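# Transfer wet printed cloth into frame on other board

## Task

Carry the newly printed cloth over to the frame on the second board and leave it there lying flat, aligned square with the frame, with the print facing up; because the ink has not dried, nothing at all may contact the printed region at any point.

## Robot and tools

Robot: two seven-joint Kinova Gen3 arms, left_arm and right_arm, each with a Robotiq 2F-85 two-finger gripper. The cloth's ink is wet, so take hold of it only by bare margins. Keep fingers, the other arm, the boards and folds of the cloth itself off the printed area. Lay it flat, square to the frame, print upward.

Frames. Scene frame: origin on the table surface midway between the nominal arm bases, +z up, +x out over the table, left_arm on the +y side (this is not the image side). Calibrated bases: left_arm at (-0.037, +0.391, 0) m, right_arm at (-0.037, -0.373, 0) m, both nearly unrotated. Each arm reports its hand pose (end_effector_position in metres, end_effector_quat_wxyz) in its own base frame; fixed cameras and the table use the scene frame. Motion offsets follow the current Hand target's own axes. On the gripper, fingers point along +z and close along y; end_effector_position is the point between closed pads, with fingertips about 19 mm further when closed and 6 mm when open.

execute_actions(actions, cameras). actions is a list of actions; each action is a table of up to 15 rows, one row per 1/30 s control step, and a short table repeats its final row until 15 steps (0.5 s) have passed. Each row is a single list of 18 numbers, all in [-1, 1], covering both arms even if one is idle: left dx, dy, dz, rx, ry, rz, gripper position, force_limit, speed, then the same nine for the right arm. The six pose numbers are an offset, not a pose: measured from that arm's Hand target at the start of the action, along its axes; every row counts from that same start. 1.0 equals 0.6 m or 180 degrees; rx, ry, rz form one rotation vector. Sending the same offset again moves further. Six zeros re-command the current Hand target. An empty list just returns state and images.

Gripper numbers are commands, not offsets: position +1 is 85 mm open, about -0.8 the pads touch, -1 closes until blocked. force_limit and speed (-1 about 20 mm/s, 0 about 85, +1 about 150) set grip strength; both begin at +1. To leave a gripper unchanged, repeat its last three numbers; a 0 is a real command. New force or speed only applies after a position change of at least 0.01. To grasp, send -1, hold it, and look for object_status 2.

move(target, speed, blend, blocking, cameras). target is one 18-number row (same layout and scale) or a list of up to 15 rows; every row is an offset from the Hand targets at the move's start, not from the previous row. The path is straight and does not avoid obstacles. speed is m/s, 0.002 to 0.5, default 0.25 (turns capped at twice that in rad/s and 0.873 rad/s); one value or one per target. blend in metres rounds corners. The whole move is capped at 10 s. blocking=false returns after about 0.5 s while it runs. The result adds a "move:" line: done, off_target, moving, held or fault, plus limits=paced (pose clipped) or limits=held (steps withheld). done does not prove contact or its absence.

wait(seconds 0 to 10) lets time pass holding commands. stop brakes a running move (fingers continue). zoom_image(camera, region [x0, y0, x1, y1] in pixels, at most 504 by 504) enlarges the latest image. clear_fault(arm) clears a reported torque fault. read_manual gives licence texts. finished_scene(scene 1 or 2) ends the scene irreversibly; the cloth must stay correct without the robot.

Cameras: cam_head_left, cam_head_right, cam_high (504x504), cam_left_wrist, cam_right_wrist (896x504). cameras=[] returns none; omitted or ["all"] returns all.

Results. Hand target is the last commanded pose after clipping; the gripper often rests slightly short, and the next command re-requests it. object_status: 0 moving, 1 blocked while opening, 2 blocked while closing (holding), 3 reached the request or pads met (a thin cloth may still be held). position_measured is in counts: 3 open, 78 about 60 mm, 130 about 40 mm, 180 about 20 mm, 230 pads together. Joint velocities "within noise" means the arm is still. Flange force is the external force on the gripper along its axes, including held weight, with some error. Joint torques are in Joint positions order, positive toward larger angles.

Cautions. Orientation commands are clipped to 32 degrees from the current measured orientation each step; a big turn can swing the elbow. Arms are stiff: a target a few millimetres into a firm surface pushes hard, so back the target off to end a press. A joint torque over its limit (104.5 N m on the first four joints, 51.3 on the wrist three) or straying over 5 degrees stops that arm until clear_fault. Keep the arms apart; gripping the other arm's fingers or pressing arms together can fail the scene. Motors heat when holding loads, stretched out, or pushing; MOTOR HOT appears from 60 °C and at 75 °C the arm sinks for 30 to 60 s. Avoid drops, releasing moving items, fast swings, slams and hard grips on a resting item; anything left off the table fails. The simulation keeps running while you think.

Each tool is called after "Call:" by a JSON object that holds its "fn" and its "kwargs".

## Session

Call:
{"fn": "execute_actions", "kwargs": {"actions": []}}

Call:
{"fn": "zoom_image", "kwargs": {"camera": "cam_high", "region": [130, 230, 390, 410]}}

Call:
{"fn": "zoom_image", "kwargs": {"camera": "cam_head_right", "region": [100, 260, 320, 400]}}

Scene clock: 0.00 s.
left_arm: end_effector_position=(+0.5666, -0.3104, +0.3555) position_measured=3 object_status=3 end_effector_quat_wxyz=(-0.059, +0.895, +0.311, +0.315) | right_arm: end_effector_position=(+0.9283, +0.0626, +0.1083) position_measured=3 object_status=3 end_effector_quat_wxyz=(-0.099, +0.693, -0.011, +0.714)
Joint positions: left_arm=[0.626 0.663 0.262 0.974 -0.807 1.405 0.013] | right_arm=[-0.364 1.564 0.722 1.016 2.881 0.895 0.852]
Joint velocities: within noise
Joint torques (N m): no reading
Flange force (N): no reading
Hand target: left_arm +0.5666, -0.3104, +0.3555; -0.059, +0.895, +0.311, +0.315 | right_arm +0.9283, +0.0626, +0.1083; -0.099, +0.693, -0.011, +0.714
Tool commands: left_gripper/position=+1.0 left_gripper/force_limit=+1.0 left_gripper/speed=+1.0 right_gripper/position=+1.0 right_gripper/force_limit=+1.0 right_gripper/speed=+1.0
camera_calibration:
cam_left_wrist: T_world_to_cam=[[0.454086, -0.888921, 0.0602073, -0.547466], [-0.686343, -0.392091, -0.612534, 0.543555], [0.568101, 0.23682, -0.788148, 0.187108], [0, 0, 0, 1]] pos_world=[0.515365, -0.317843, 0.513376]
cam_right_wrist: T_world_to_cam=[[0.0634762, -0.97201, -0.226202, 0.0226202], [0.0620516, 0.230065, -0.971195, 0.0996126], [0.996052, 0.0476116, 0.0749184, -0.788563], [0, 0, 0, 1]] pos_world=[0.777833, 0.0366145, 0.160938]

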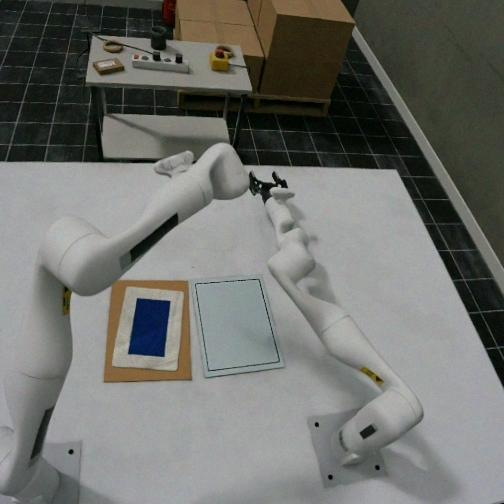

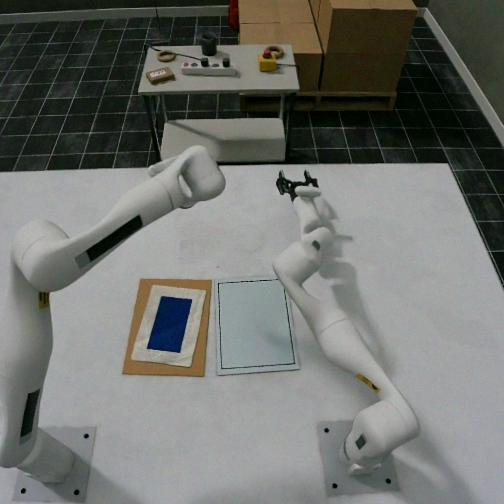

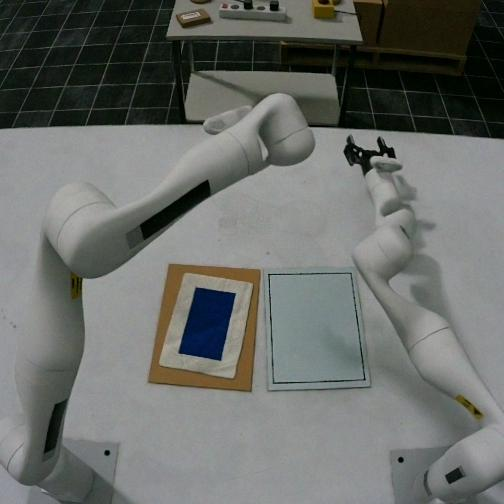

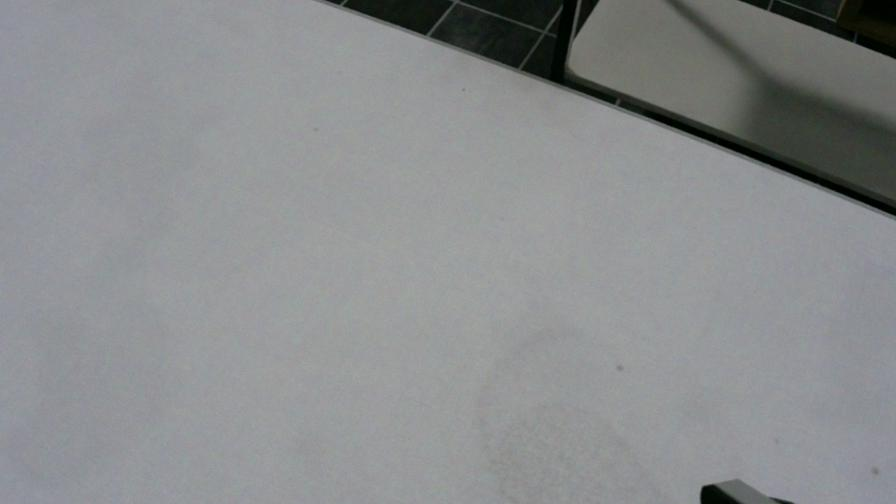

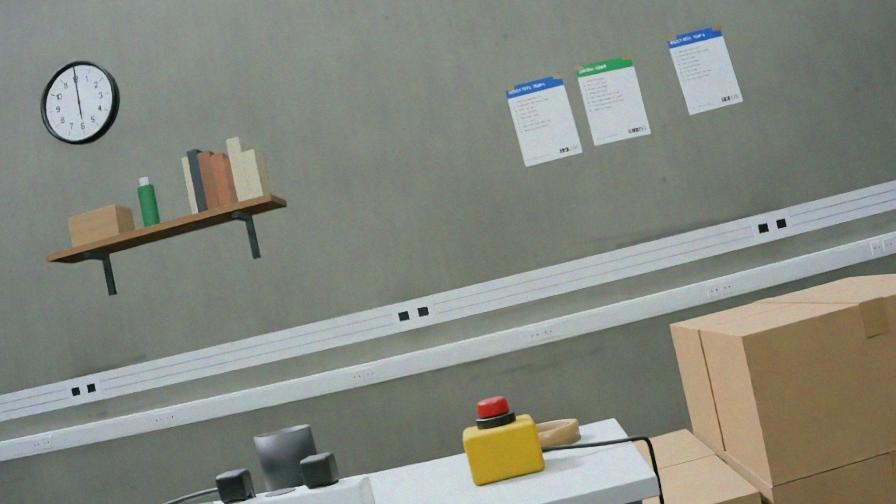

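Scaled by 1.938 from the camera's 504x504 image, which has a finer 720x720 frame.

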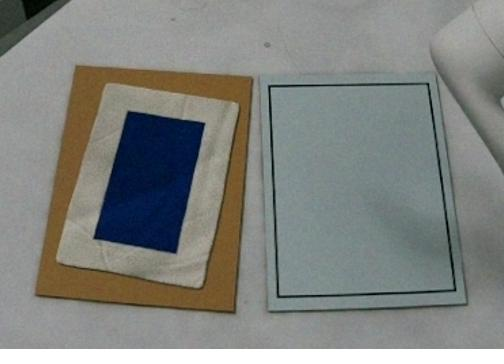

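Scaled by 2.291 from the camera's 504x504 image, which has a finer 720x720 frame.

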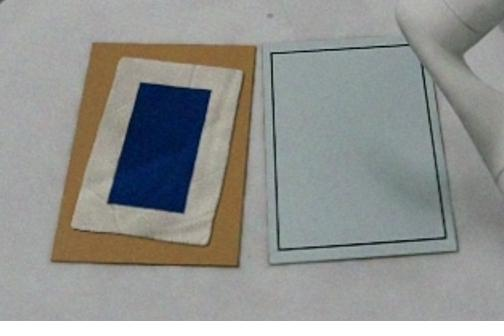

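Call:
{"fn": "zoom_image", "kwargs": {"camera": "cam_high", "region": [140, 255, 265, 395]}}

Call:
{"fn": "zoom_image", "kwargs": {"camera": "cam_high", "region": [250, 255, 380, 400]}}

Scaled by 3.600 from the camera's 504x504 image, which has a finer 720x720 frame.

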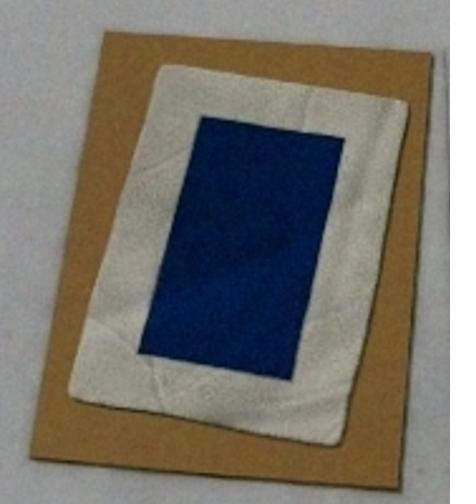

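Scaled by 3.476 from the camera's 504x504 image, which has a finer 720x720 frame.

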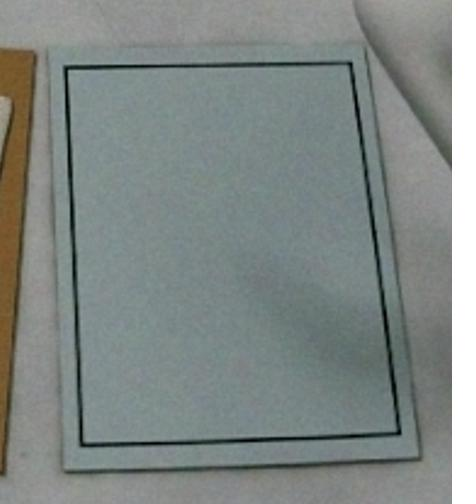

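Call:
{"fn": "move", "kwargs": {"target": [-0.4298, -0.4972, 0.1547, 0.0871, -0.175, -0.2399, -0.365, -1, -1, 0.2927, -0.233, -0.9867, -0.464, -0.2822, 0.4193, -0.365, -1, -1], "speed": 0.3}}

Scene clock: 37.77 s.
left_arm: end_effector_position=(+0.2816, -0.1781, +0.0998) position_measured=175 object_status=3 end_effector_quat_wxyz=(+0.027, +0.754, +0.656, +0.023) | right_arm: end_effector_position=(+0.3202, +0.1002, +0.2805) position_measured=175 object_status=3 end_effector_quat_wxyz=(+0.022, -0.640, +0.768, -0.027)
Joint positions: left_arm=[0.31 0.37 0.258 2.239 -0.255 0.492 0.632] | right_arm=[-1.573 0.549 1.773 1.914 2.583 -1.313 0.168]
Joint velocities: within noise
Joint torques (N m): left_arm=[-0.91 -10.54 -0.13 -6.69 0.42 -0.15 0.03] | right_arm=[0.62 -7.68 4.81 -6.1 0.15 0.32 -0.1]
Flange force (N): left_arm=[0.6 -7.7 -1.2] | right_arm=[-3.6 -2.6 -3.5]
Hand target: left_arm +0.2816, -0.1781, +0.0998; +0.027, +0.754, +0.656, +0.023 | right_arm +0.3202, +0.1002, +0.2805; +0.022, -0.640, +0.768, -0.027
Off the commanded pose: left_arm 0.000 m, 0 deg | right_arm 0.000 m, 0 deg.
move: done
camera_calibration:
cam_left_wrist: T_world_to_cam=[[0.94798, -0.283192, 0.14538, -0.324819], [-0.283914, -0.958713, -0.0162018, -0.0306484], [0.143966, -0.0259166, -0.989243, 0.208874], [0, 0, 0, 1]] pos_world=[0.26915, -0.115956, 0.253353]
cam_right_wrist: T_world_to_cam=[[-0.967955, 0.251073, -0.0050723, 0.282479], [0.251023, 0.966792, -0.0479628, -0.0973638], [-0.00713833, -0.0476991, -0.998836, 0.434392], [0, 0, 0, 1]] pos_world=[0.300968, 0.0439279, 0.430649]

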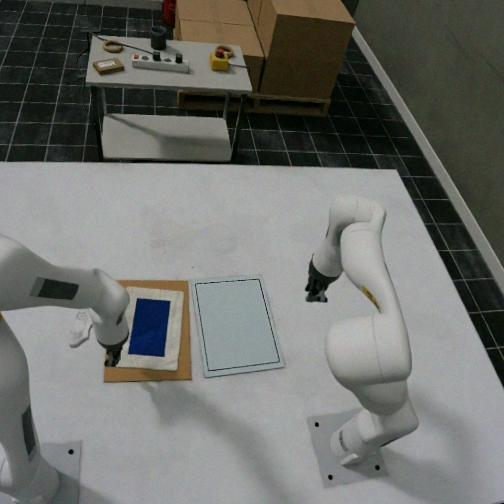

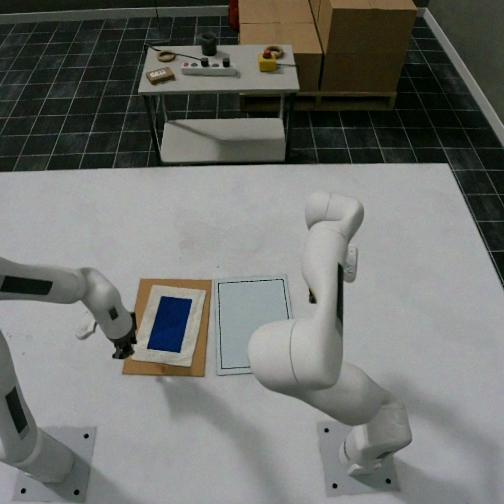

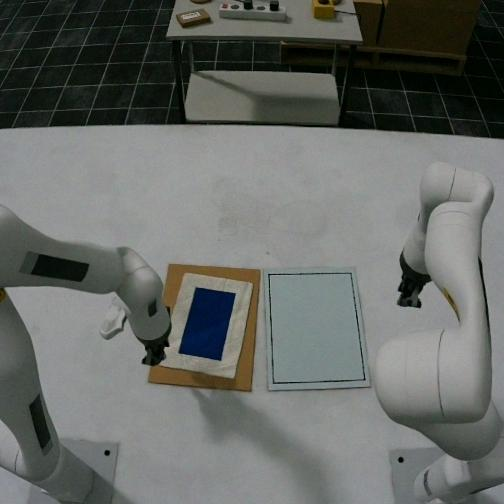

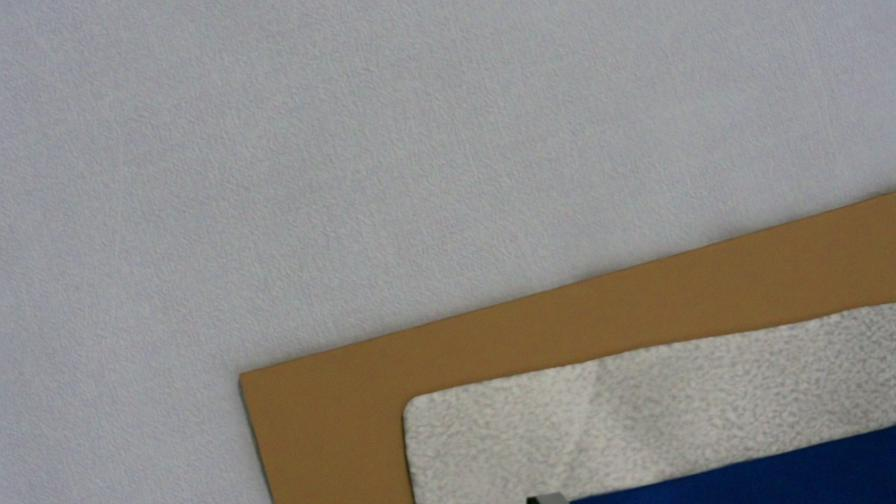

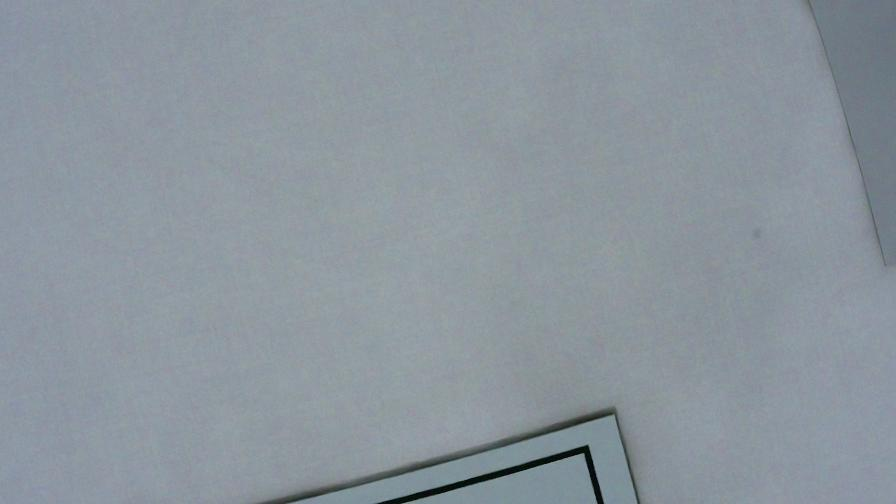

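Call:
{"fn": "move", "kwargs": {"target": [0, 0, 0, 0, 0, 0, -0.365, -1, -1, -0.5453, 0.2123, 0.2868, 0, 0, 0, -0.365, -1, -1], "speed": 0.25}}

Scene clock: 79.27 s.
left_arm: end_effector_position=(+0.2816, -0.1781, +0.0998) position_measured=175 object_status=3 end_effector_quat_wxyz=(+0.027, +0.754, +0.656, +0.023) | right_arm: end_effector_position=(+0.2659, +0.4427, +0.0999) position_measured=175 object_status=3 end_effector_quat_wxyz=(+0.022, -0.640, +0.768, -0.027)
Joint positions: left_arm=[0.31 0.37 0.258 2.239 -0.255 0.492 0.632] | right_arm=[-1.748 1.109 1.325 1.603 2.069 -1.275 -0.449]
Joint velocities: within noise
Joint torques (N m): left_arm=[-0.93 -10.57 -0.06 -6.64 0.4 -0.2 0.04] | right_arm=[0.67 -19.2 8.69 -2.45 0.24 0.27 -0.12]
Flange force (N): left_arm=[0.4 -7.4 -1.3] | right_arm=[-5.8 -0.8 0.0]
Hand target: left_arm +0.2816, -0.1781, +0.0998; +0.027, +0.754, +0.656, +0.023 | right_arm +0.2659, +0.4427, +0.0999; +0.022, -0.640, +0.768, -0.027
Off the commanded pose: left_arm 0.000 m, 0 deg | right_arm 0.000 m, 0 deg.
move: done
camera_calibration:
cam_left_wrist: T_world_to_cam=[[0.94798, -0.283192, 0.14538, -0.324724], [-0.283914, -0.958713, -0.0162018, -0.0306768], [0.143966, -0.0259166, -0.989243, 0.208889], [0, 0, 0, 1]] pos_world=[0.26905, -0.115956, 0.253353]
cam_right_wrist: T_world_to_cam=[[-0.967955, 0.251075, -0.00504721, 0.143003], [0.251024, 0.966797, -0.0478663, -0.423547], [-0.00713839, -0.0475993, -0.998841, 0.269914], [0, 0, 0, 1]] pos_world=[0.246668, 0.386427, 0.250049]

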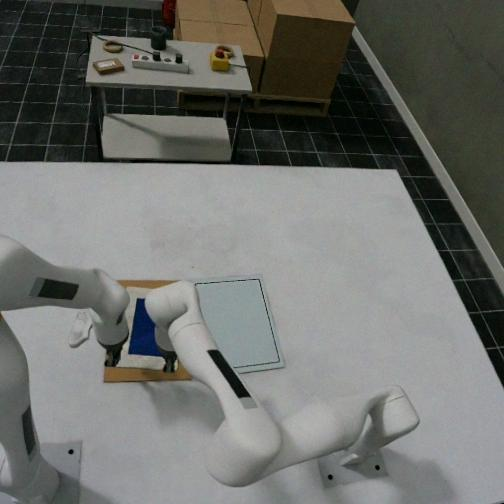

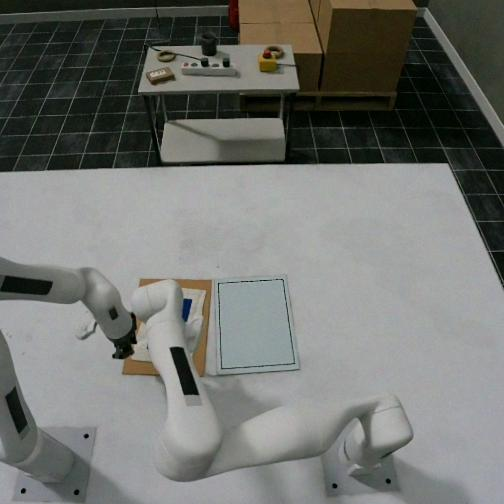

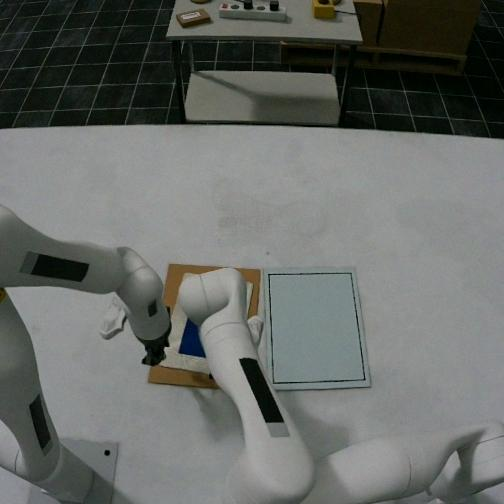

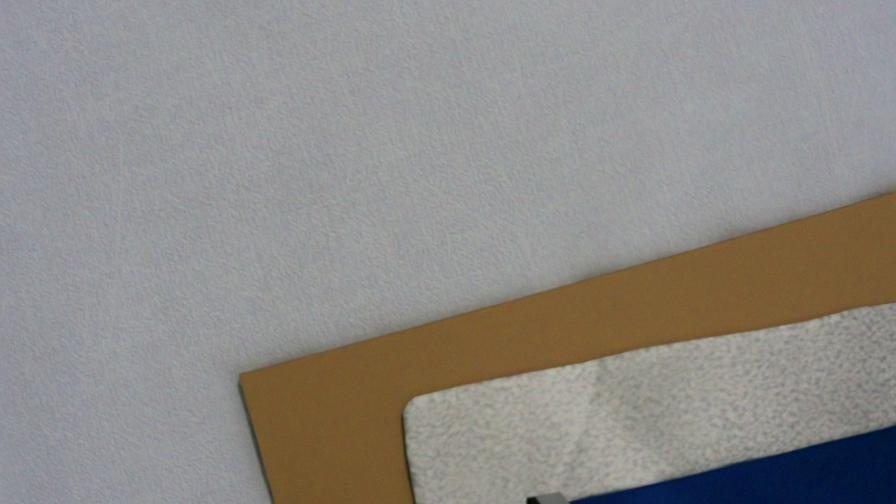

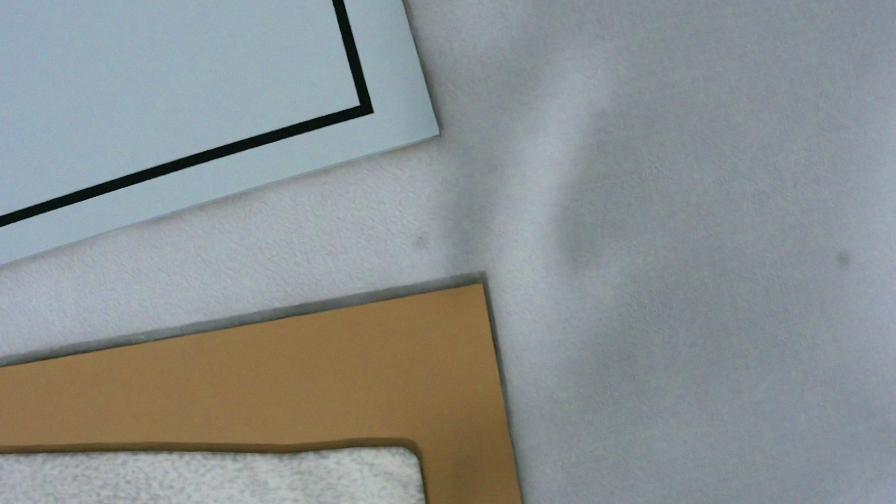

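Call:
{"fn": "move", "kwargs": {"target": [[0.01, -0.004, 0.0913, 0, -0.0002, 0.0022, -0.365, -1, -1, 0.2995, -0.1398, -0.2408, 0, -0.0465, -0.6651, -0.365, -1, -1], [0.01, -0.004, 0.0913, 0, -0.0002, 0.0022, -0.365, -1, -1, 0.2995, -0.1398, -0.2408, 0, 0.0465, 0.6651, -0.365, -1, -1], [0.01, -0.004, 0.0913, 0, -0.0002, 0.0022, -0.365, -1, -1, 0.006, -0.0068, 0.0925, 0, 0.0002, 0.0033, -0.365, -1, -1]], "speed": 0.44}}

Scene clock: 102.40 s.
left_arm: end_effector_position=(+0.2838, -0.1724, +0.0449) position_measured=175 object_status=3 end_effector_quat_wxyz=(+0.027, +0.756, +0.654, +0.022) | right_arm: end_effector_position=(+0.2731, +0.4377, +0.0449) position_measured=175 object_status=3 end_effector_quat_wxyz=(+0.022, -0.636, +0.771, -0.027)
Joint positions: left_arm=[0.381 0.517 0.147 2.293 -0.347 0.286 0.693] | right_arm=[-1.099 0.774 -0.002 1.619 3.243 -0.733 4.916]
Joint velocities: within noise
Joint torques (N m): left_arm=[-0.95 -11.65 -0.17 -5.06 0.43 -0.09 0] | right_arm=[0.67 -20.92 0.77 -4.49 0.26 0.06 -0.12]
Flange force (N): left_arm=[0.6 -7.7 -3.2] | right_arm=[-7.4 -1.4 -0.1]
Hand target: left_arm +0.2838, -0.1724, +0.0449; +0.027, +0.756, +0.654, +0.022 | right_arm +0.2730, +0.4377, +0.0448; +0.022, -0.636, +0.771, -0.027
Off the commanded pose: left_arm 0.000 m, 0 deg | right_arm 0.000 m, 0 deg.
move: done
camera_calibration:
cam_left_wrist: T_world_to_cam=[[0.945996, -0.289707, 0.145467, -0.317931], [-0.290535, -0.956731, -0.0159957, -0.0232345], [0.143807, -0.0271313, -0.989234, 0.154238], [0, 0, 0, 1]] pos_world=[0.271831, -0.110151, 0.198454]
cam_right_wrist: T_world_to_cam=[[-0.965299, 0.261096, -0.00509504, 0.145801], [0.261037, 0.964145, -0.0477991, -0.424718], [-0.00756783, -0.0474705, -0.998844, 0.214856], [0, 0, 0, 1]] pos_world=[0.253235, 0.38162, 0.195049]

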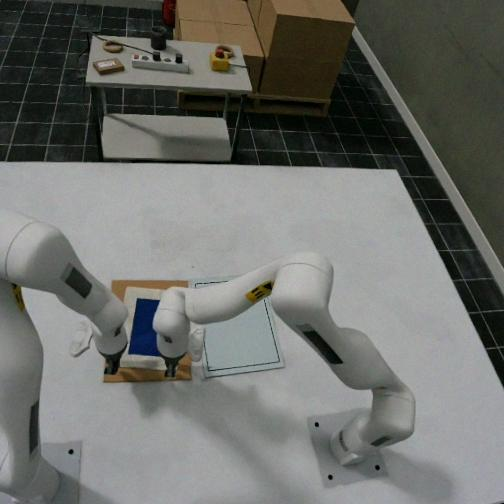

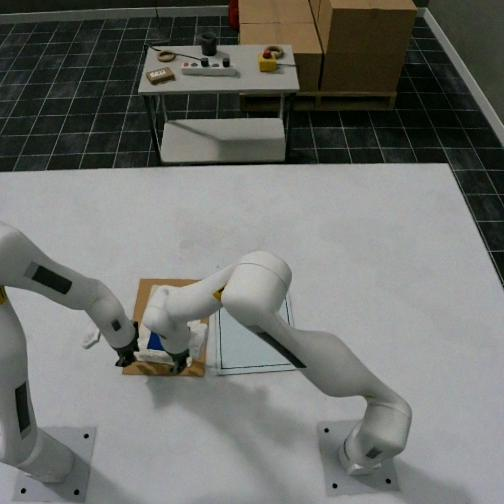

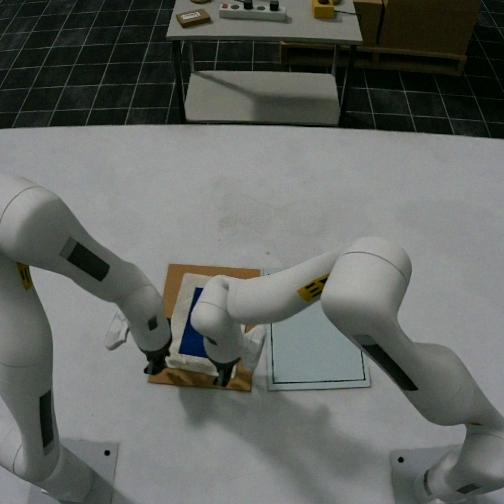

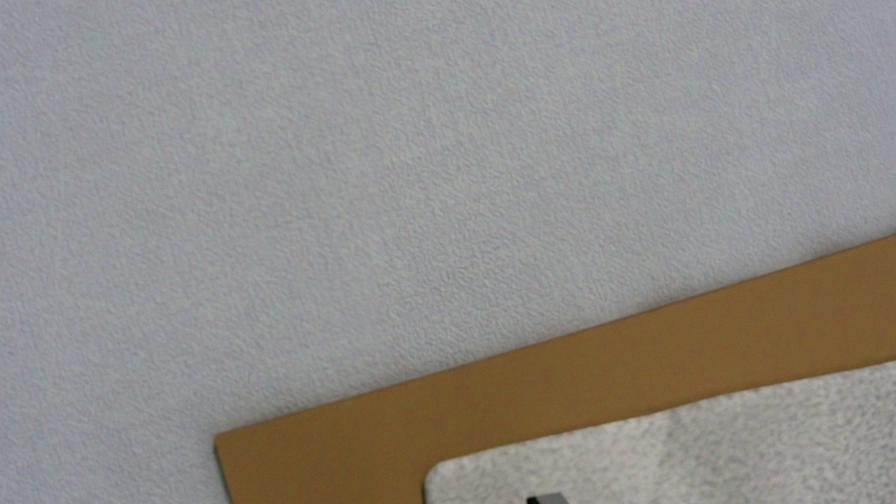

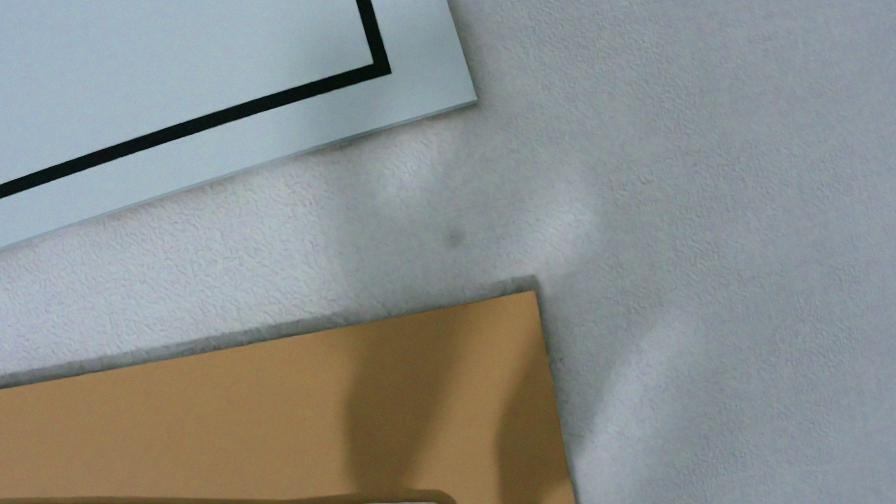

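Call:
{"fn": "move", "kwargs": {"target": [0, -0.002, 0.0289, 0, 0, 0, -0.365, -1, -1, 0, 0.0022, 0.0318, 0, 0, 0, -0.365, -1, -1], "speed": 0.03, "cameras": ["cam_left_wrist", "cam_right_wrist"]}}

Call:
{"fn": "zoom_image", "kwargs": {"camera": "cam_left_wrist", "region": [396, 380, 696, 504]}}

Scene clock: 108.27 s.
left_arm: end_effector_position=(+0.2839, -0.1725, +0.0276) position_measured=175 object_status=3 end_effector_quat_wxyz=(+0.027, +0.756, +0.654, +0.022) | right_arm: end_effector_position=(+0.2731, +0.4377, +0.0258) position_measured=175 object_status=3 end_effector_quat_wxyz=(+0.022, -0.636, +0.771, -0.027)
Joint positions: left_arm=[0.415 0.568 0.104 2.302 -0.367 0.222 0.712] | right_arm=[-1.1 0.808 0 1.628 3.246 -0.69 4.911]
Joint velocities: within noise
Joint torques (N m): left_arm=[-0.89 -12.05 -0.35 -4.46 0.4 -0.18 0.04] | right_arm=[1.24 -15.5 1.14 -2.63 0.39 0.5 -0.11]
Flange force (N): left_arm=[0.7 -6.7 -4.6] | right_arm=[-6.3 -0.5 -11.7]
Hand target: left_arm +0.2839, -0.1725, +0.0276; +0.027, +0.756, +0.654, +0.022 | right_arm +0.2731, +0.4377, +0.0257; +0.022, -0.636, +0.771, -0.027
Off the commanded pose: left_arm 0.000 m, 0 deg | right_arm 0.000 m, 0 deg.
move: done
camera_calibration:
cam_left_wrist: T_world_to_cam=[[0.946005, -0.28968, 0.145467, -0.315414], [-0.290507, -0.956739, -0.0159915, -0.0235202], [0.143807, -0.0271313, -0.989234, 0.137124], [0, 0, 0, 1]] pos_world=[0.271831, -0.110151, 0.181154]
cam_right_wrist: T_world_to_cam=[[-0.9653, 0.261092, -0.00519146, 0.145696], [0.261037, 0.964146, -0.0477731, -0.425732], [-0.00746785, -0.0474705, -0.998845, 0.195757], [0, 0, 0, 1]] pos_world=[0.253234, 0.38172, 0.175949]
Images, in order (width x height): cam_left_wrist 896x504, cam_right_wrist 896x504.

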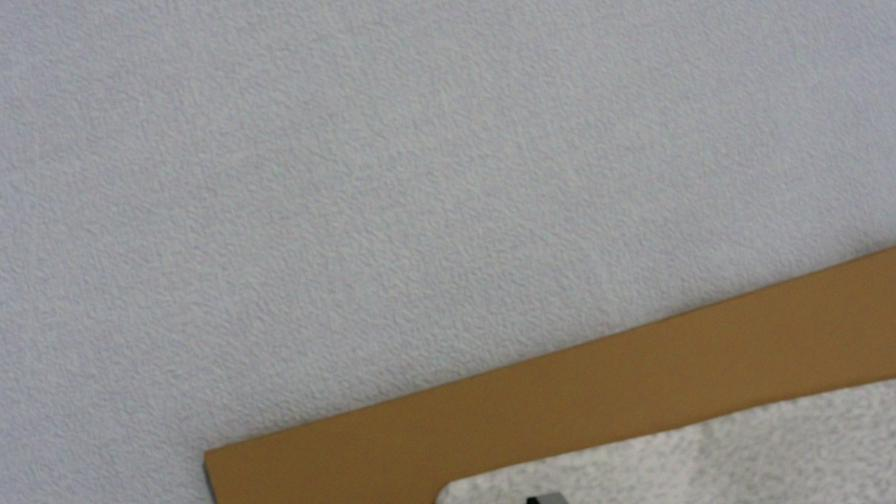

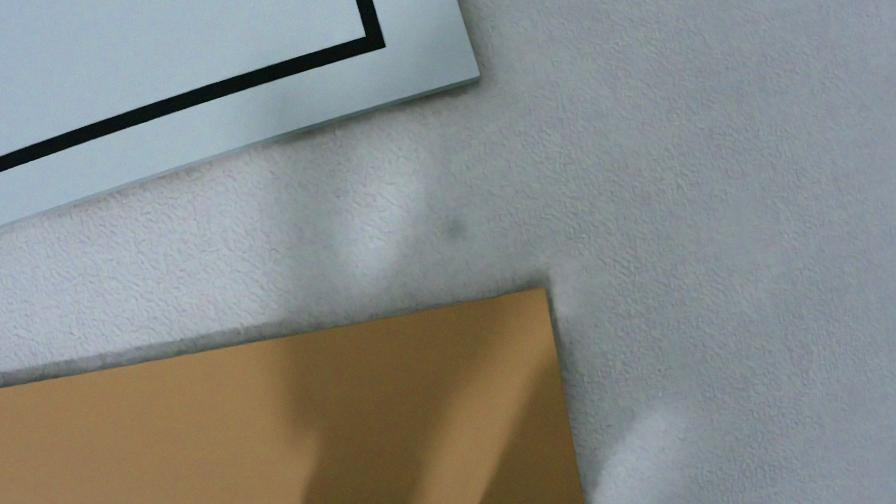

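Scaled by 1.680 from the camera's 896x504 image, which has a finer 1280x720 frame.

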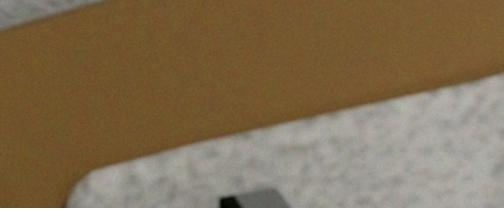

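Call:
{"fn": "move", "kwargs": {"target": [0, 0, 0.0015, 0, 0, 0, -0.365, -1, -1, 0, 0, 0, 0, 0, 0, -0.365, -1, -1], "speed": 0.02, "cameras": ["cam_left_wrist"]}}

Call:
{"fn": "zoom_image", "kwargs": {"camera": "cam_left_wrist", "region": [396, 380, 696, 504]}}

Scene clock: 111.00 s.
left_arm: end_effector_position=(+0.2839, -0.1725, +0.0267) position_measured=175 object_status=3 end_effector_quat_wxyz=(+0.027, +0.756, +0.654, +0.022) | right_arm: end_effector_position=(+0.2731, +0.4377, +0.0257) position_measured=175 object_status=3 end_effector_quat_wxyz=(+0.022, -0.636, +0.771, -0.027)
Joint positions: left_arm=[0.416 0.57 0.102 2.303 -0.368 0.219 0.712] | right_arm=[-1.1 0.808 0 1.628 3.246 -0.69 4.911]
Joint velocities: within noise
Joint torques (N m): left_arm=[-0.97 -11.45 -0.33 -4.42 0.46 -0.2 0.03] | right_arm=[1.28 -15.09 1.25 -2.42 0.39 0.46 -0.12]
Flange force (N): left_arm=[0.7 -7.2 -6.3] | right_arm=[-6.3 -0.5 -12.4]
Hand target: left_arm +0.2839, -0.1725, +0.0267; +0.027, +0.756, +0.654, +0.022 | right_arm +0.2731, +0.4377, +0.0257; +0.022, -0.636, +0.771, -0.027
Off the commanded pose: left_arm 0.000 m, 0 deg | right_arm 0.000 m, 0 deg.
move: done
camera_calibration:
cam_left_wrist: T_world_to_cam=[[0.946001, -0.289708, 0.145438, -0.315279], [-0.290521, -0.956733, -0.0160903, -0.0235126], [0.143807, -0.0270314, -0.989236, 0.136245], [0, 0, 0, 1]] pos_world=[0.271831, -0.110151, 0.180254]
Images, in order (width x height): cam_left_wrist 896x504.

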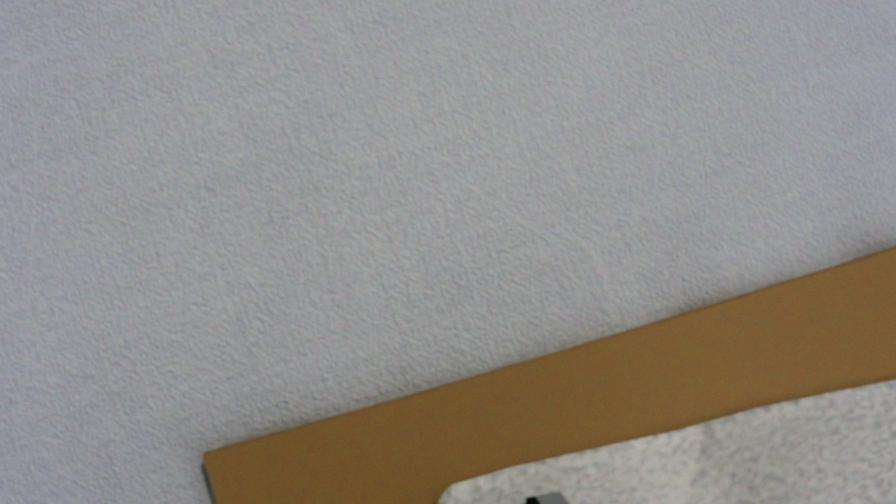

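Scaled by 1.680 from the camera's 896x504 image, which has a finer 1280x720 frame.

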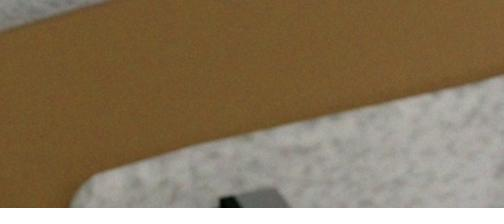

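Call:
{"fn": "move", "kwargs": {"target": [0, 0.0005, 0.0007, 0.0111, 0, 0, -0.365, -1, -1, 0, 0, 0, 0, 0, 0, -0.365, -1, -1], "speed": 0.02, "cameras": ["cam_left_wrist"]}}

Call:
{"fn": "zoom_image", "kwargs": {"camera": "cam_left_wrist", "region": [396, 380, 696, 504]}}

Scene clock: 114.87 s.
left_arm: end_effector_position=(+0.2842, -0.1725, +0.0263) position_measured=175 object_status=3 end_effector_quat_wxyz=(+0.014, +0.756, +0.654, +0.011) | right_arm: end_effector_position=(+0.2731, +0.4377, +0.0257) position_measured=175 object_status=3 end_effector_quat_wxyz=(+0.022, -0.636, +0.771, -0.027)
Joint positions: left_arm=[0.368 0.582 0.151 2.272 -0.352 0.275 0.686] | right_arm=[-1.1 0.808 0 1.628 3.246 -0.69 4.911]
Joint velocities: within noise
Joint torques (N m): left_arm=[-0.65 -7.6 0.01 -3.03 0.6 0.16 -0.01] | right_arm=[1.34 -15.05 1.26 -2.4 0.41 0.5 -0.13]
Flange force (N): left_arm=[1.4 -6.9 -17.0] | right_arm=[-6.4 -0.4 -12.6]
Hand target: left_arm +0.2842, -0.1725, +0.0263; +0.014, +0.756, +0.654, +0.011 | right_arm +0.2731, +0.4377, +0.0257; +0.022, -0.636, +0.771, -0.027
Off the commanded pose: left_arm 0.000 m, 0 deg | right_arm 0.000 m, 0 deg.
move: done
camera_calibration:
cam_left_wrist: T_world_to_cam=[[0.950406, -0.290413, 0.111307, -0.316055], [-0.291055, -0.956646, -0.0107984, -0.0235334], [0.109617, -0.0221336, -0.993727, 0.146456], [0, 0, 0, 1]] pos_world=[0.277477, -0.111058, 0.180462]
Images, in order (width x height): cam_left_wrist 896x504.

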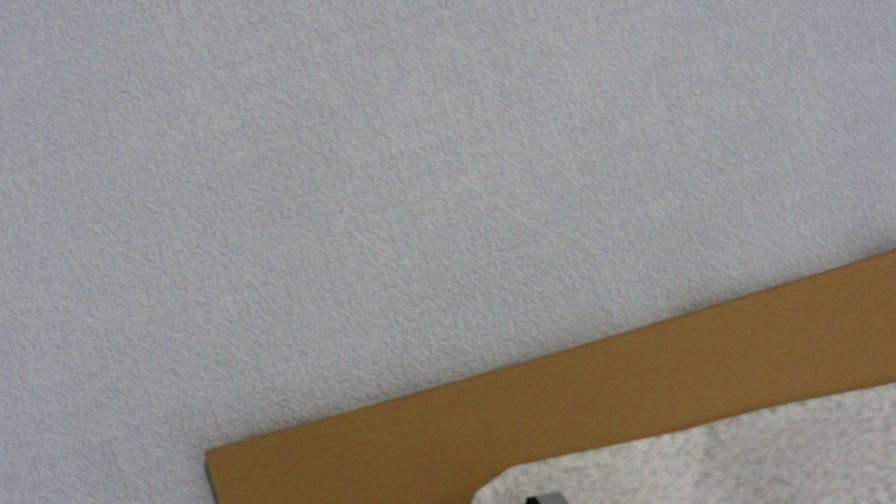

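Scaled by 1.680 from the camera's 896x504 image, which has a finer 1280x720 frame.

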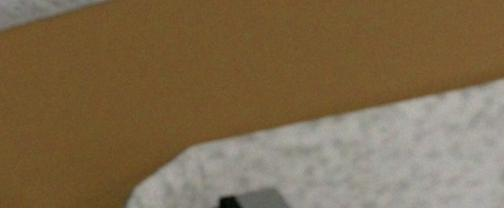

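Call:
{"fn": "move", "kwargs": {"target": [0, 0, 0, 0, 0, 0, -1, -1, -1, 0, 0, 0, 0, 0, 0, -1, -1, -1], "speed": 0.02, "cameras": ["cam_left_wrist", "cam_high", "cam_head_left"]}}

Call:
{"fn": "zoom_image", "kwargs": {"camera": "cam_left_wrist", "region": [396, 380, 696, 504]}}

Call:
{"fn": "zoom_image", "kwargs": {"camera": "cam_head_left", "region": [90, 320, 210, 390]}}

Scene clock: 118.27 s.
left_arm: end_effector_position=(+0.2842, -0.1725, +0.0263) position_measured=223 object_status=2 end_effector_quat_wxyz=(+0.014, +0.756, +0.654, +0.011) | right_arm: end_effector_position=(+0.2731, +0.4377, +0.0257) position_measured=230 object_status=0 end_effector_quat_wxyz=(+0.022, -0.636, +0.771, -0.027)
Joint positions: left_arm=[0.368 0.582 0.151 2.272 -0.352 0.275 0.686] | right_arm=[-1.1 0.808 0 1.628 3.246 -0.69 4.911]
Joint velocities: within noise
Joint torques (N m): left_arm=[-0.05 -3.23 0.24 1.96 0.92 2.24 -0.02] | right_arm=[2.03 -14.81 1.92 -1.83 0.61 0.11 -0.14]
Flange force (N): left_arm=[0.6 0.1 -24.2] | right_arm=[-7.8 0.5 -12.5]
Hand target: left_arm +0.2842, -0.1725, +0.0263; +0.014, +0.756, +0.654, +0.011 | right_arm +0.2731, +0.4377, +0.0257; +0.022, -0.636, +0.771, -0.027
Off the commanded pose: left_arm 0.000 m, 0 deg | right_arm 0.000 m, 0 deg.
move: done
camera_calibration:
cam_left_wrist: T_world_to_cam=[[0.950406, -0.290413, 0.111307, -0.316026], [-0.291055, -0.956646, -0.0107984, -0.0234377], [0.109617, -0.0221336, -0.993727, 0.146458], [0, 0, 0, 1]] pos_world=[0.277477, -0.110958, 0.180462]
Images, in order (width x height): cam_head_left 504x504, cam_high 504x504, cam_left_wrist 896x504.

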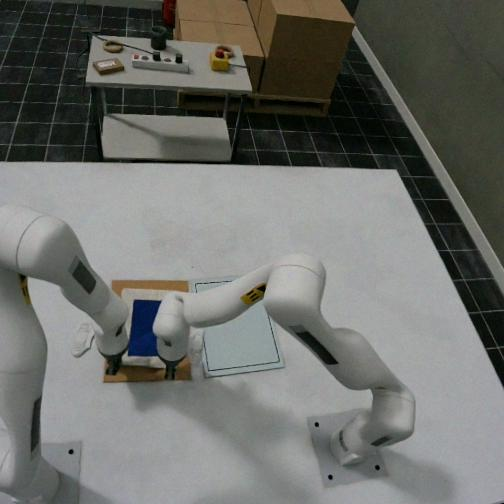

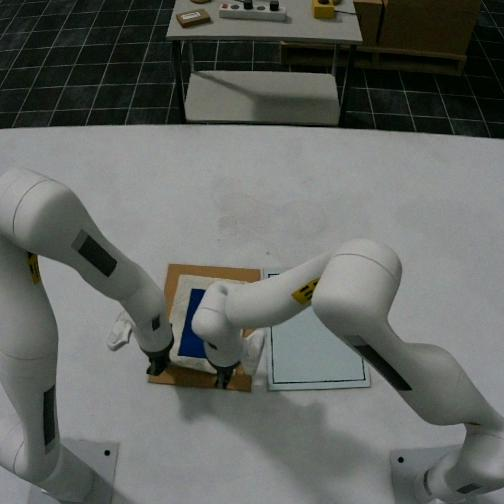

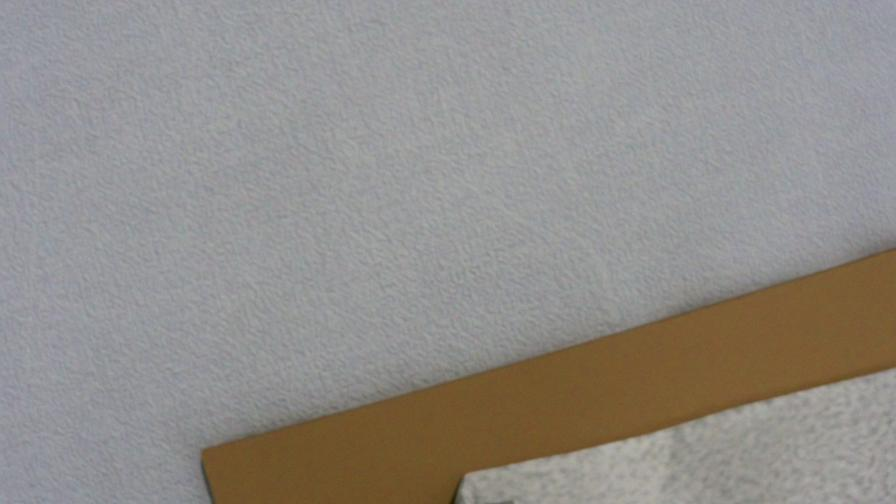

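Scaled by 1.680 from the camera's 896x504 image, which has a finer 1280x720 frame.

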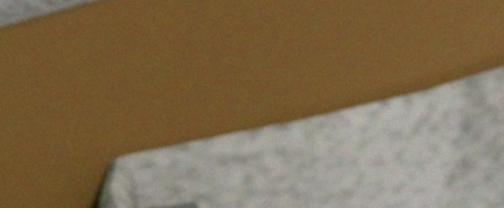

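Scaled by 4.200 from the camera's 504x504 image, which has a finer 720x720 frame.

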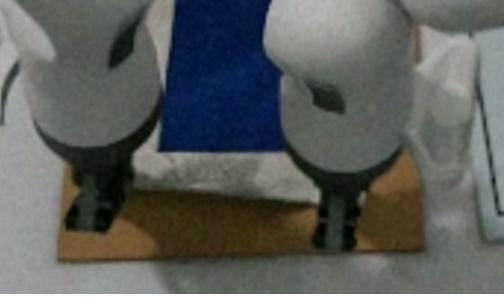

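Call:
{"fn": "move", "kwargs": {"target": [0, 0, -0.0025, 0, 0, 0, -1, -1, -1, 0, 0, -0.0083, 0, 0, 0, -1, -1, -1], "speed": 0.03, "cameras": []}}

Call:
{"fn": "move", "kwargs": {"target": [0, 0, 0, 0, 0, 0, -0.365, -1, -1, 0, 0, 0, 0, 0, 0, -0.365, -1, -1], "speed": 0.03, "cameras": ["cam_left_wrist", "cam_right_wrist"]}}

Scene clock: 121.70 s.
left_arm: end_effector_position=(+0.2842, -0.1725, +0.0277) position_measured=223 object_status=2 end_effector_quat_wxyz=(+0.014, +0.756, +0.654, +0.011) | right_arm: end_effector_position=(+0.2727, +0.4378, +0.0307) position_measured=230 object_status=3 end_effector_quat_wxyz=(+0.022, -0.636, +0.771, -0.027)
Joint positions: left_arm=[0.365 0.578 0.155 2.271 -0.35 0.281 0.685] | right_arm=[-1.1 0.799 0 1.626 3.245 -0.701 4.912]
Joint velocities: within noise
Joint torques (N m): left_arm=[-0.98 -11.84 -0.09 -4.38 0.44 0.04 0.04] | right_arm=[0.66 -21.11 0.76 -4.28 0.24 0.04 -0.12]
Flange force (N): left_arm=[0.4 -7.3 -4.5] | right_arm=[-7.4 -1.3 0.3]
Hand target: left_arm +0.2842, -0.1725, +0.0278; +0.014, +0.756, +0.654, +0.011 | right_arm +0.2727, +0.4378, +0.0307; +0.022, -0.636, +0.771, -0.027
Off the commanded pose: left_arm 0.000 m, 0 deg | right_arm 0.000 m, 0 deg.
move: done
No camera images: "cameras" was empty.

Scene clock: 123.00 s.
left_arm: end_effector_position=(+0.2842, -0.1725, +0.0278) position_measured=175 object_status=3 end_effector_quat_wxyz=(+0.014, +0.756, +0.654, +0.011) | right_arm: end_effector_position=(+0.2727, +0.4378, +0.0307) position_measured=175 object_status=0 end_effector_quat_wxyz=(+0.022, -0.636, +0.771, -0.027)
Joint positions: left_arm=[0.365 0.578 0.155 2.271 -0.35 0.281 0.685] | right_arm=[-1.1 0.799 0 1.626 3.245 -0.701 4.912]
Joint velocities: within noise
Joint torques (N m): left_arm=[-0.88 -12.31 -0.04 -4.7 0.43 -0.08 0.04] | right_arm=[0.68 -21.06 0.74 -4.26 0.23 0.06 -0.13]
Flange force (N): left_arm=[0.9 -7.5 -3.5] | right_arm=[-7.5 -1.3 0.1]
Hand target: left_arm +0.2842, -0.1725, +0.0278; +0.014, +0.756, +0.654, +0.011 | right_arm +0.2727, +0.4378, +0.0307; +0.022, -0.636, +0.771, -0.027
Off the commanded pose: left_arm 0.000 m, 0 deg | right_arm 0.000 m, 0 deg.
move: done
camera_calibration:
cam_left_wrist: T_world_to_cam=[[0.950406, -0.290413, 0.111307, -0.316193], [-0.291055, -0.956646, -0.0107984, -0.0234215], [0.109617, -0.0221336, -0.993727, 0.147949], [0, 0, 0, 1]] pos_world=[0.277477, -0.110958, 0.181962]
cam_right_wrist: T_world_to_cam=[[-0.965299, 0.261097, -0.00509505, 0.145317], [0.261037, 0.964145, -0.0477991, -0.425388], [-0.00756783, -0.0474705, -0.998844, 0.200674], [0, 0, 0, 1]] pos_world=[0.252835, 0.38172, 0.180849]
Images, in order (width x height): cam_left_wrist 896x504, cam_right_wrist 896x504.

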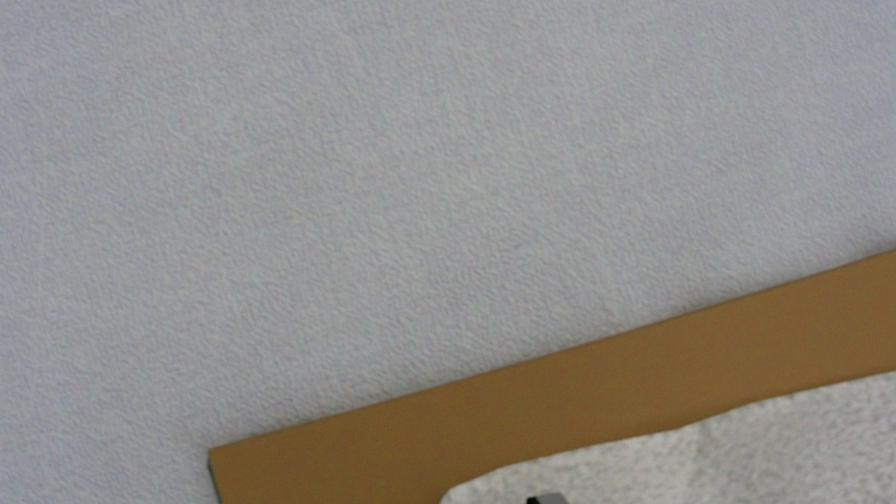

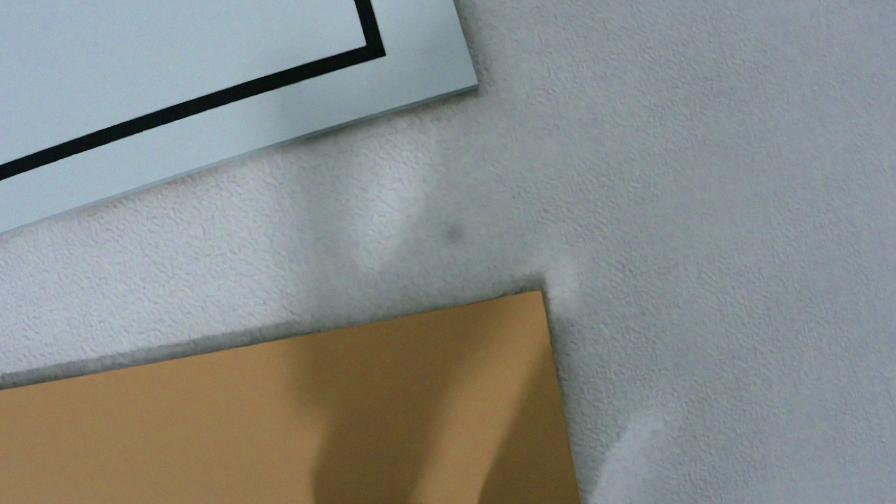

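Call:
{"fn": "move", "kwargs": {"target": [[0, 0.0029, -0.0833, 0, 0, 0, -0.365, -1, -1, 0, 0, 0, 0, 0, 0, -0.365, -1, -1], [0.0293, 0.0155, -0.4747, 0, -0.2222, 0, -0.365, -1, -1, 0, 0, 0, 0, 0, 0, -0.365, -1, -1]], "speed": 0.25, "blend": 0.03, "cameras": ["cam_left_wrist"]}}

Call:
{"fn": "zoom_image", "kwargs": {"camera": "cam_left_wrist", "region": [340, 150, 580, 300]}}

Scene clock: 128.47 s.
left_arm: end_effector_position=(+0.2861, -0.1547, +0.3127) position_measured=175 object_status=3 end_effector_quat_wxyz=(+0.236, +0.714, +0.610, -0.248) | right_arm: end_effector_position=(+0.2727, +0.4378, +0.0307) position_measured=175 object_status=3 end_effector_quat_wxyz=(+0.022, -0.636, +0.771, -0.027)
Joint positions: left_arm=[-0.61 0.08 0.417 2.01 0.651 1.349 -0.592] | right_arm=[-1.1 0.799 0 1.626 3.245 -0.701 4.912]
Joint velocities: within noise
Joint torques (N m): left_arm=[-0.87 -6.3 -0.46 -8.99 2.1 0.95 0.01] | right_arm=[0.66 -21.05 0.78 -4.28 0.25 0.05 -0.11]
Flange force (N): left_arm=[-1.6 -4.8 4.1] | right_arm=[-7.3 -1.3 0.2]
Hand target: left_arm +0.2861, -0.1547, +0.3127; +0.237, +0.714, +0.610, -0.248 | right_arm +0.2727, +0.4378, +0.0307; +0.022, -0.636, +0.771, -0.027
Off the commanded pose: left_arm 0.000 m, 0 deg | right_arm 0.000 m, 0 deg.
move: done; blend cut to 0.025 m at target 1
camera_calibration:
cam_left_wrist: T_world_to_cam=[[0.959861, -0.206493, 0.189812, -0.358755], [-0.280332, -0.72813, 0.625493, -0.169438], [0.00904775, -0.653596, -0.756789, 0.28829], [0, 0, 0, 1]] pos_world=[0.294248, -0.00902733, 0.392253]
Images, in order (width x height): cam_left_wrist 896x504.

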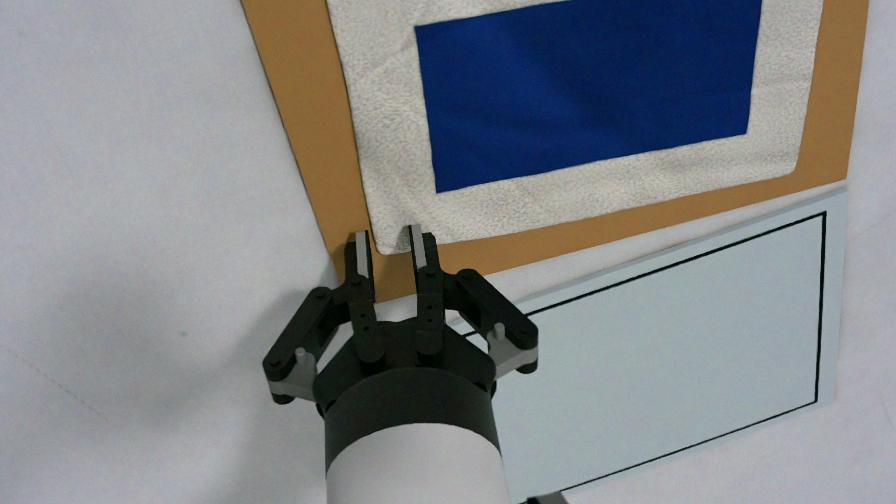

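Scaled by 2.100 from the camera's 896x504 image, which has a finer 1280x720 frame.

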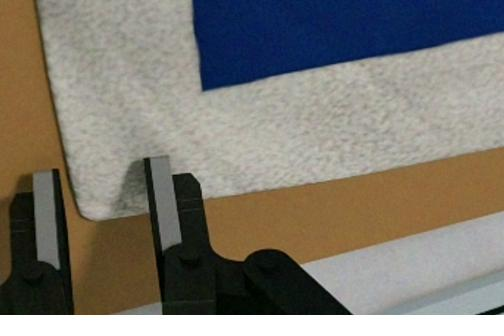

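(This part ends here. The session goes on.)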